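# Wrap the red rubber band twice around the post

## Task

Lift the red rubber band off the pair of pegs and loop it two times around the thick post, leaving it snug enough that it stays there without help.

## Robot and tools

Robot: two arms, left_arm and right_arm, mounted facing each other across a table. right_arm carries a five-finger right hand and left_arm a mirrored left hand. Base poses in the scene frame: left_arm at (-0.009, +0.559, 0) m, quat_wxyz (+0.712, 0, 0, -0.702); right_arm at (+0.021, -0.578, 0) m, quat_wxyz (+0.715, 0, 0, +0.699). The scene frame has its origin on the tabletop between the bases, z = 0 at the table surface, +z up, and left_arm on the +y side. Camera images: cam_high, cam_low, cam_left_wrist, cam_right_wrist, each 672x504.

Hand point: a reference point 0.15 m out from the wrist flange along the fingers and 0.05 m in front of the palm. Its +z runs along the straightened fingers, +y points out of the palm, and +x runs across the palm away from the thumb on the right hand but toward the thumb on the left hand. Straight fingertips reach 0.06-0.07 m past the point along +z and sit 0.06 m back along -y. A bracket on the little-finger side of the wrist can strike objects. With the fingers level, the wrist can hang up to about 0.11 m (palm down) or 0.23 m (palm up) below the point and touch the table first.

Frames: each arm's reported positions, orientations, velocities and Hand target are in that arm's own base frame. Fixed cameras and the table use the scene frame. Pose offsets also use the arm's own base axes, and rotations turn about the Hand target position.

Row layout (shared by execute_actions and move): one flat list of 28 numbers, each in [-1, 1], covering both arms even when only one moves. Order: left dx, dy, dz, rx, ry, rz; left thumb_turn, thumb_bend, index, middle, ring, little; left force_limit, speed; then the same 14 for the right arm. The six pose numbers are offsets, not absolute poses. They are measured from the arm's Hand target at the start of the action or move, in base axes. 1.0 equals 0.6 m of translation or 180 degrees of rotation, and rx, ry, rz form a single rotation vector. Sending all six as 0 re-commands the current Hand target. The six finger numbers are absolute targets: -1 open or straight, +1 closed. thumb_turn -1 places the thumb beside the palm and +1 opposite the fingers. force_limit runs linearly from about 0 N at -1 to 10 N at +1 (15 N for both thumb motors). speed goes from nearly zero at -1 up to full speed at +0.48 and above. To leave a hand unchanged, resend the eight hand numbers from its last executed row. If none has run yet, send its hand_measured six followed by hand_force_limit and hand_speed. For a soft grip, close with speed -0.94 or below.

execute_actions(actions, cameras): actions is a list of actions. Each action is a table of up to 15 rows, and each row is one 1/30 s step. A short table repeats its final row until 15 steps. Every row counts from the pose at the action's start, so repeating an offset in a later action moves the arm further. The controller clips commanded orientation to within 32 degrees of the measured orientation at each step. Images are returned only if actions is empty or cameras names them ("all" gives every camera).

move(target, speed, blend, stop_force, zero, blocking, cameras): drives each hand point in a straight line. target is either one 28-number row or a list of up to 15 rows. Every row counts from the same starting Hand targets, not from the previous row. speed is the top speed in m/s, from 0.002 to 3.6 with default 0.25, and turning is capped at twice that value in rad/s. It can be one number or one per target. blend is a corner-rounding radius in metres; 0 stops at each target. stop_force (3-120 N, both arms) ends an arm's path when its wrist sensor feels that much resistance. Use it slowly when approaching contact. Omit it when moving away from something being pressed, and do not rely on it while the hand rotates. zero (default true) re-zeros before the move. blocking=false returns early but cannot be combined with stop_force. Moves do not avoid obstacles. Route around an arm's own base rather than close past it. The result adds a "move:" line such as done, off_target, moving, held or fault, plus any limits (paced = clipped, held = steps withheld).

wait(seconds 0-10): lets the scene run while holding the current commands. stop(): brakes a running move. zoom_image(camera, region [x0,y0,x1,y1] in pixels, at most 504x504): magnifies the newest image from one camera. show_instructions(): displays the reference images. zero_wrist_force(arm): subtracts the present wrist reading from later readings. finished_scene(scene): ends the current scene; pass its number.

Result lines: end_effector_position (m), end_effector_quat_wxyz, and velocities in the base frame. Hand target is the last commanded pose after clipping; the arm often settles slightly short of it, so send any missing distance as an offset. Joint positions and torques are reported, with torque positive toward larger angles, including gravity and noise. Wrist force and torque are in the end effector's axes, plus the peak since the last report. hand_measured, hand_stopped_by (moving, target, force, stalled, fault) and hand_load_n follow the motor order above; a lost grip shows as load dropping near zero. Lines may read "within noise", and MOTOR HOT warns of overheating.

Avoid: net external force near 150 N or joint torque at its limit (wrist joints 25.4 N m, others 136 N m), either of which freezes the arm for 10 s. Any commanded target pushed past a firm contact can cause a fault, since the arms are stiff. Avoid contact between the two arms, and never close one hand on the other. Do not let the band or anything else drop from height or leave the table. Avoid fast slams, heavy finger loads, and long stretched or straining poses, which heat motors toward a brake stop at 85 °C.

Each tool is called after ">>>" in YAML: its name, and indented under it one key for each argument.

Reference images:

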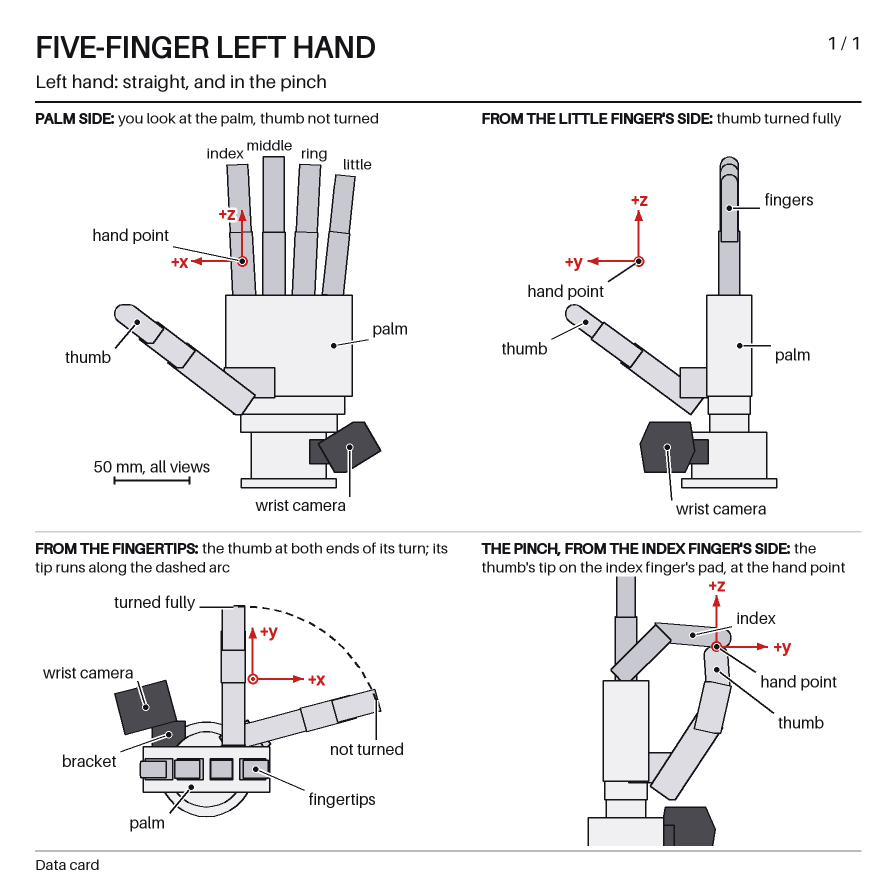

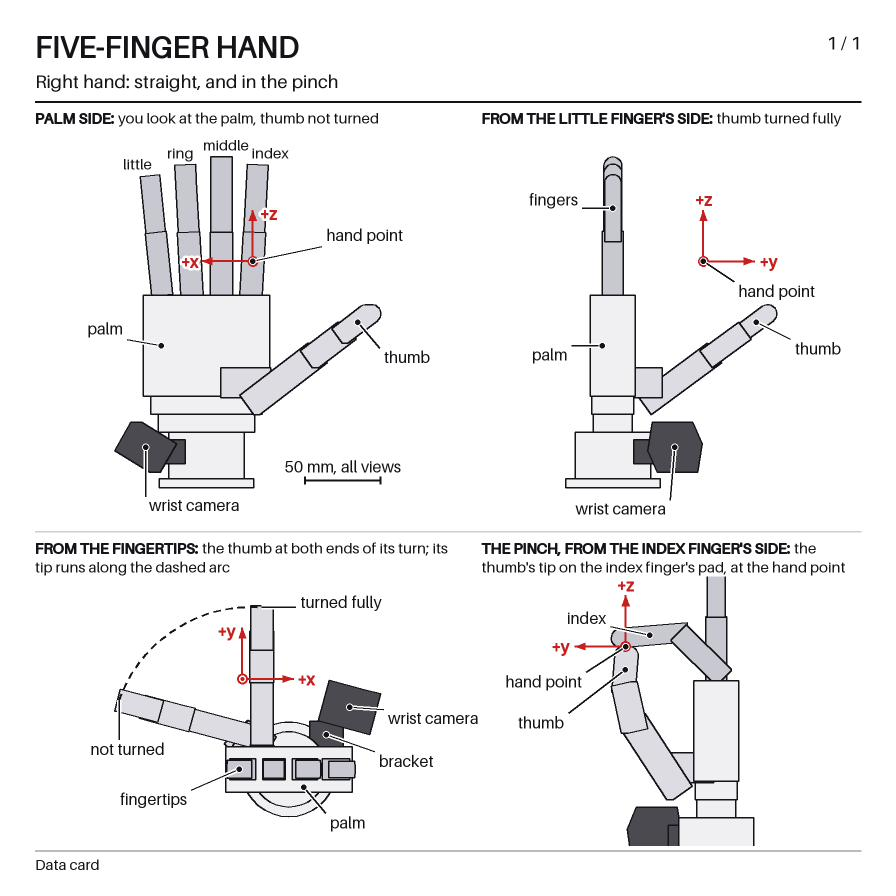

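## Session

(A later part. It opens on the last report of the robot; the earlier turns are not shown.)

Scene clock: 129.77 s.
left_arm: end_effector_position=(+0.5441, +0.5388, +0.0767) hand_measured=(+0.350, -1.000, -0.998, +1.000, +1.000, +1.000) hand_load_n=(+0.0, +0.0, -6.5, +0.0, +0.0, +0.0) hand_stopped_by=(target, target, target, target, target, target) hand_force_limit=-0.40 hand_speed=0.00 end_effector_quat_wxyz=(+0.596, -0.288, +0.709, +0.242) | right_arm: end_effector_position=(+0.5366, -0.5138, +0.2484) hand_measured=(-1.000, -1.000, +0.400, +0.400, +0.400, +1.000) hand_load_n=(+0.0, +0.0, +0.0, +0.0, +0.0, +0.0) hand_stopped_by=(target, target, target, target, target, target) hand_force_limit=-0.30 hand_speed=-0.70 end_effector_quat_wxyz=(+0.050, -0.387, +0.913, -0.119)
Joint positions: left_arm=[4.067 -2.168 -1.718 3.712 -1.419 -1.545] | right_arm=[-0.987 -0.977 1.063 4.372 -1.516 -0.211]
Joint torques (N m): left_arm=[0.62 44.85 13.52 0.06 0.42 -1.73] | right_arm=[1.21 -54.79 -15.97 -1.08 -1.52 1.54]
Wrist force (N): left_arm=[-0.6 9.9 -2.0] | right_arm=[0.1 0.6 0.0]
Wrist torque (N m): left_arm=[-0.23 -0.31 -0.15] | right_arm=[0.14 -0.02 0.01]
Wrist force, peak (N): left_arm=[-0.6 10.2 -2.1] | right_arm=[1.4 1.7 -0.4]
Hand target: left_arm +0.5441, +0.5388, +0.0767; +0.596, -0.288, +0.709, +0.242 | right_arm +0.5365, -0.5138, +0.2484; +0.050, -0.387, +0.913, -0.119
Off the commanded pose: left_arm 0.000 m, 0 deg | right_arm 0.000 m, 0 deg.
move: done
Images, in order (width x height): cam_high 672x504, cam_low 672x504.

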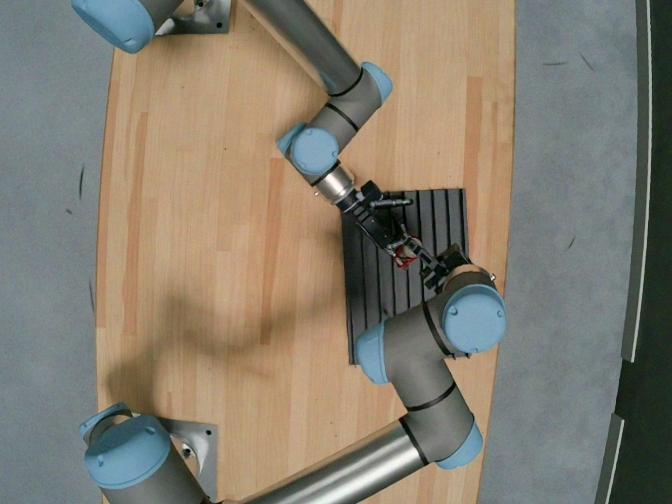

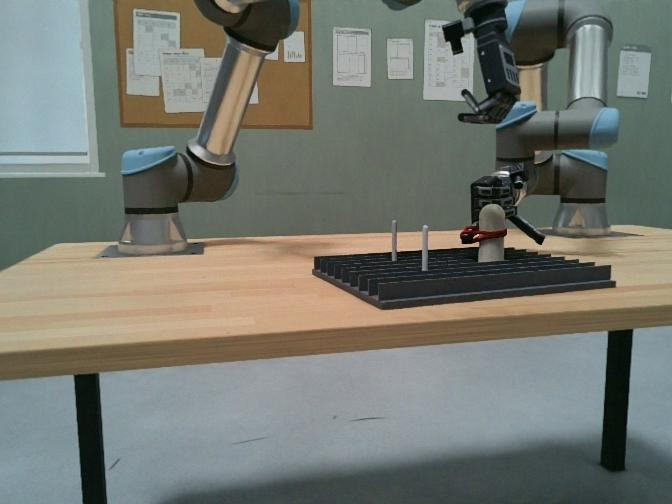

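Now retract the left bar slowly and then both arms away.

>>> move:
  target:
    - [-0.0239,-0.0232,0,0,0,0,0.35,-1,-1,1,1,1,-0.4,0,-0.16,0.12,0,0,0,0,-1,-1,0.4,0.4,0.4,1,-0.3,-0.7]
    - [-0.0837,-0.0813,0,0,0,0,0.35,-1,-1,1,1,1,-0.4,0,-0.16,0.12,0,0,0,0,-1,-1,0.4,0.4,0.4,1,-0.3,-0.7]
  speed: [0.1,0.03]
  blend: [0.002,0]
  cameras: ["cam_high","cam_low"]

>>> zoom_image:
  camera: "cam_low"
  region: [460, 190, 520, 250]

>>> zoom_image:
  camera: "cam_high"
  region: [380, 215, 440, 275]

Scene clock: 133.40 s.
left_arm: end_effector_position=(+0.4938, +0.4900, +0.0767) hand_measured=(+0.350, -1.000, -1.000, +1.000, +1.000, +1.000) hand_load_n=(+0.0, +0.0, +0.0, +0.0, +0.0, +0.0) hand_stopped_by=(target, target, target, target, target, target) hand_force_limit=-0.40 hand_speed=0.00 end_effector_quat_wxyz=(+0.596, -0.288, +0.709, +0.242) | right_arm: end_effector_position=(+0.4405, -0.4418, +0.2484) hand_measured=(-1.000, -1.000, +0.400, +0.400, +0.400, +1.000) hand_load_n=(+0.0, +0.0, +0.0, +0.0, +0.0, +0.0) hand_stopped_by=(target, target, target, target, target, target) hand_force_limit=-0.30 hand_speed=-0.70 end_effector_quat_wxyz=(+0.050, -0.387, +0.913, -0.119)
Joint positions: left_arm=[4.092 -2.044 -1.939 3.809 -1.395 -1.54] | right_arm=[-1.054 -1.271 1.495 4.238 -1.499 -0.276]
Joint torques (N m): left_arm=[-3.67 28.17 29.5 -1.34 0.18 1.29] | right_arm=[9.64 -42.97 -15.85 -0.16 -1.63 2.23]
Wrist force (N): left_arm=[0.5 1.7 -0.2] | right_arm=[-0.2 0.5 0.1]
Wrist torque (N m): left_arm=[0.18 -0.08 -0.31] | right_arm=[0.12 0.04 0.08]
Wrist force, peak (N): left_arm=[-3.1 11.0 8.8] | right_arm=[0.1 1.8 0.1]
Hand target: left_arm +0.4939, +0.4900, +0.0767; +0.596, -0.288, +0.709, +0.242 | right_arm +0.4405, -0.4418, +0.2484; +0.050, -0.387, +0.913, -0.119
Off the commanded pose: left_arm 0.000 m, 0 deg | right_arm 0.000 m, 0 deg.
move: done
Images, in order (width x height): cam_high 672x504, cam_low 672x504.

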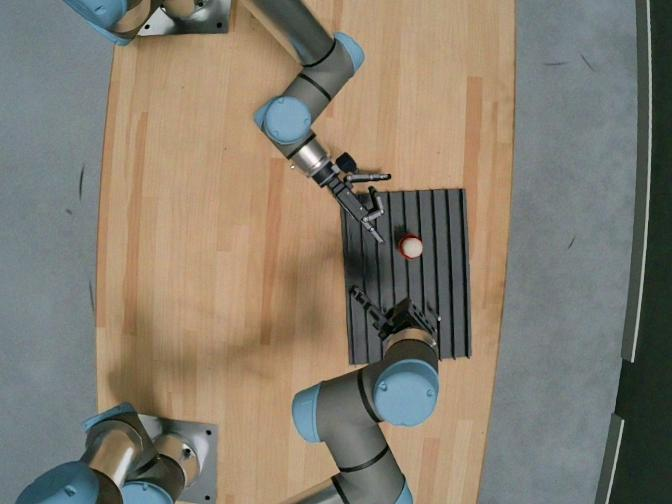

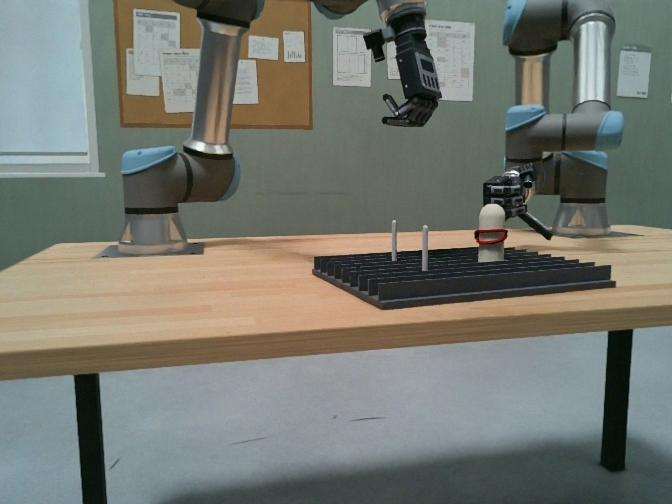

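Scaled by 8.400 from the camera's 672x504 image, which has a finer 960x720 frame.

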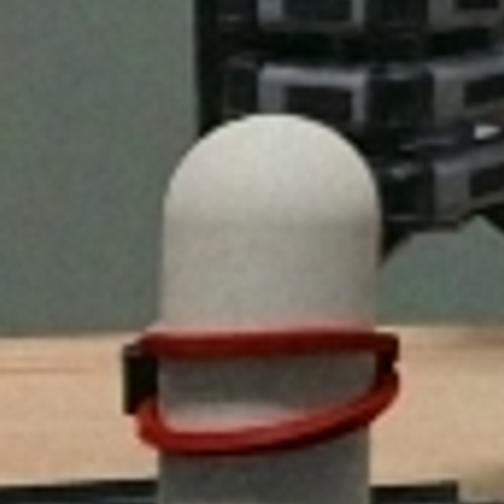

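Scaled by 8.400 from the camera's 672x504 image, which has a finer 960x720 frame.

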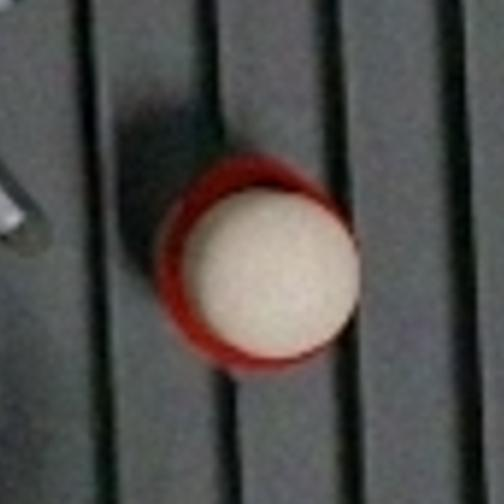

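>>> move:
  target: [-0.12,-0.116,0.15,0,0,0,0.35,-1,-1,1,1,1,-0.4,0,0,0,0,0,0,0,-1,-1,0.4,0.4,0.4,1,-0.3,-0.7]
  speed: 0.15
  cameras: ["cam_high","cam_low"]

>>> zoom_image:
  camera: "cam_low"
  region: [460, 190, 520, 270]

Scene clock: 135.00 s.
left_arm: end_effector_position=(+0.4218, +0.4204, +0.1667) hand_measured=(+0.350, -1.000, -1.000, +1.000, +1.000, +1.000) hand_load_n=(+0.0, +0.0, +0.0, +0.0, +0.0, +0.0) hand_stopped_by=(target, target, target, target, target, target) hand_force_limit=-0.40 hand_speed=0.00 end_effector_quat_wxyz=(+0.596, -0.288, +0.709, +0.242) | right_arm: end_effector_position=(+0.4405, -0.4418, +0.2484) hand_measured=(-1.000, -1.000, +0.400, +0.400, +0.400, +1.000) hand_load_n=(+0.0, +0.5, +0.0, +0.0, +0.0, +0.0) hand_stopped_by=(target, target, target, target, target, target) hand_force_limit=-0.30 hand_speed=-0.70 end_effector_quat_wxyz=(+0.050, -0.387, +0.913, -0.119)
Joint positions: left_arm=[4.146 -1.678 -2.145 3.646 -1.342 -1.531] | right_arm=[-1.054 -1.271 1.495 4.238 -1.499 -0.276]
Joint torques (N m): left_arm=[-4.52 28.45 31.51 1.06 -2.02 -1.15] | right_arm=[8.74 -43.4 -16.23 -0.17 -1.6 2.24]
Wrist force (N): left_arm=[0.6 1.2 0.1] | right_arm=[-0.1 0.7 0.2]
Wrist torque (N m): left_arm=[0.07 -0.10 -0.26] | right_arm=[0.15 0.01 0.09]
Wrist force, peak (N): left_arm=[1.5 2.2 0.7] | right_arm=[0.1 0.9 0.6]
Hand target: left_arm +0.4219, +0.4204, +0.1667; +0.596, -0.288, +0.709, +0.242 | right_arm +0.4405, -0.4418, +0.2484; +0.050, -0.387, +0.913, -0.119
Off the commanded pose: left_arm 0.000 m, 0 deg | right_arm 0.000 m, 0 deg.
move: done
Images, in order (width x height): cam_high 672x504, cam_low 672x504.

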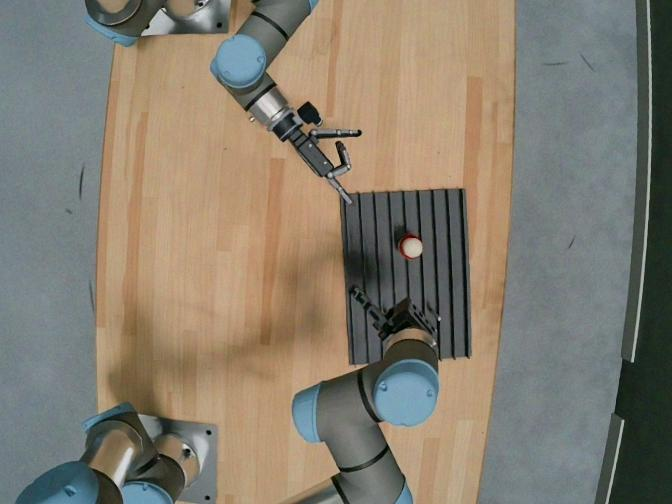

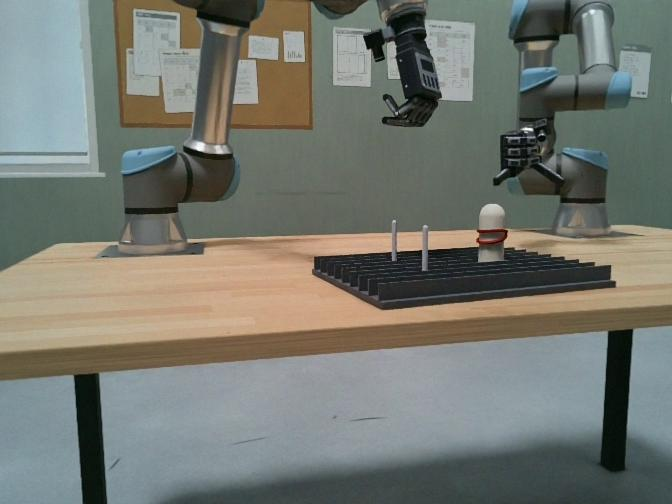

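Scaled by 6.300 from the camera's 672x504 image, which has a finer 960x720 frame.

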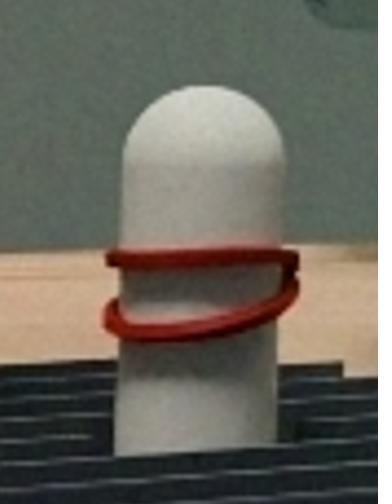

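Two separate, tight wraps can be seen round the post, both below the dome, and both arms are clear.

>>> finished_scene:
  scene: 2

The scene is finished: the task was done.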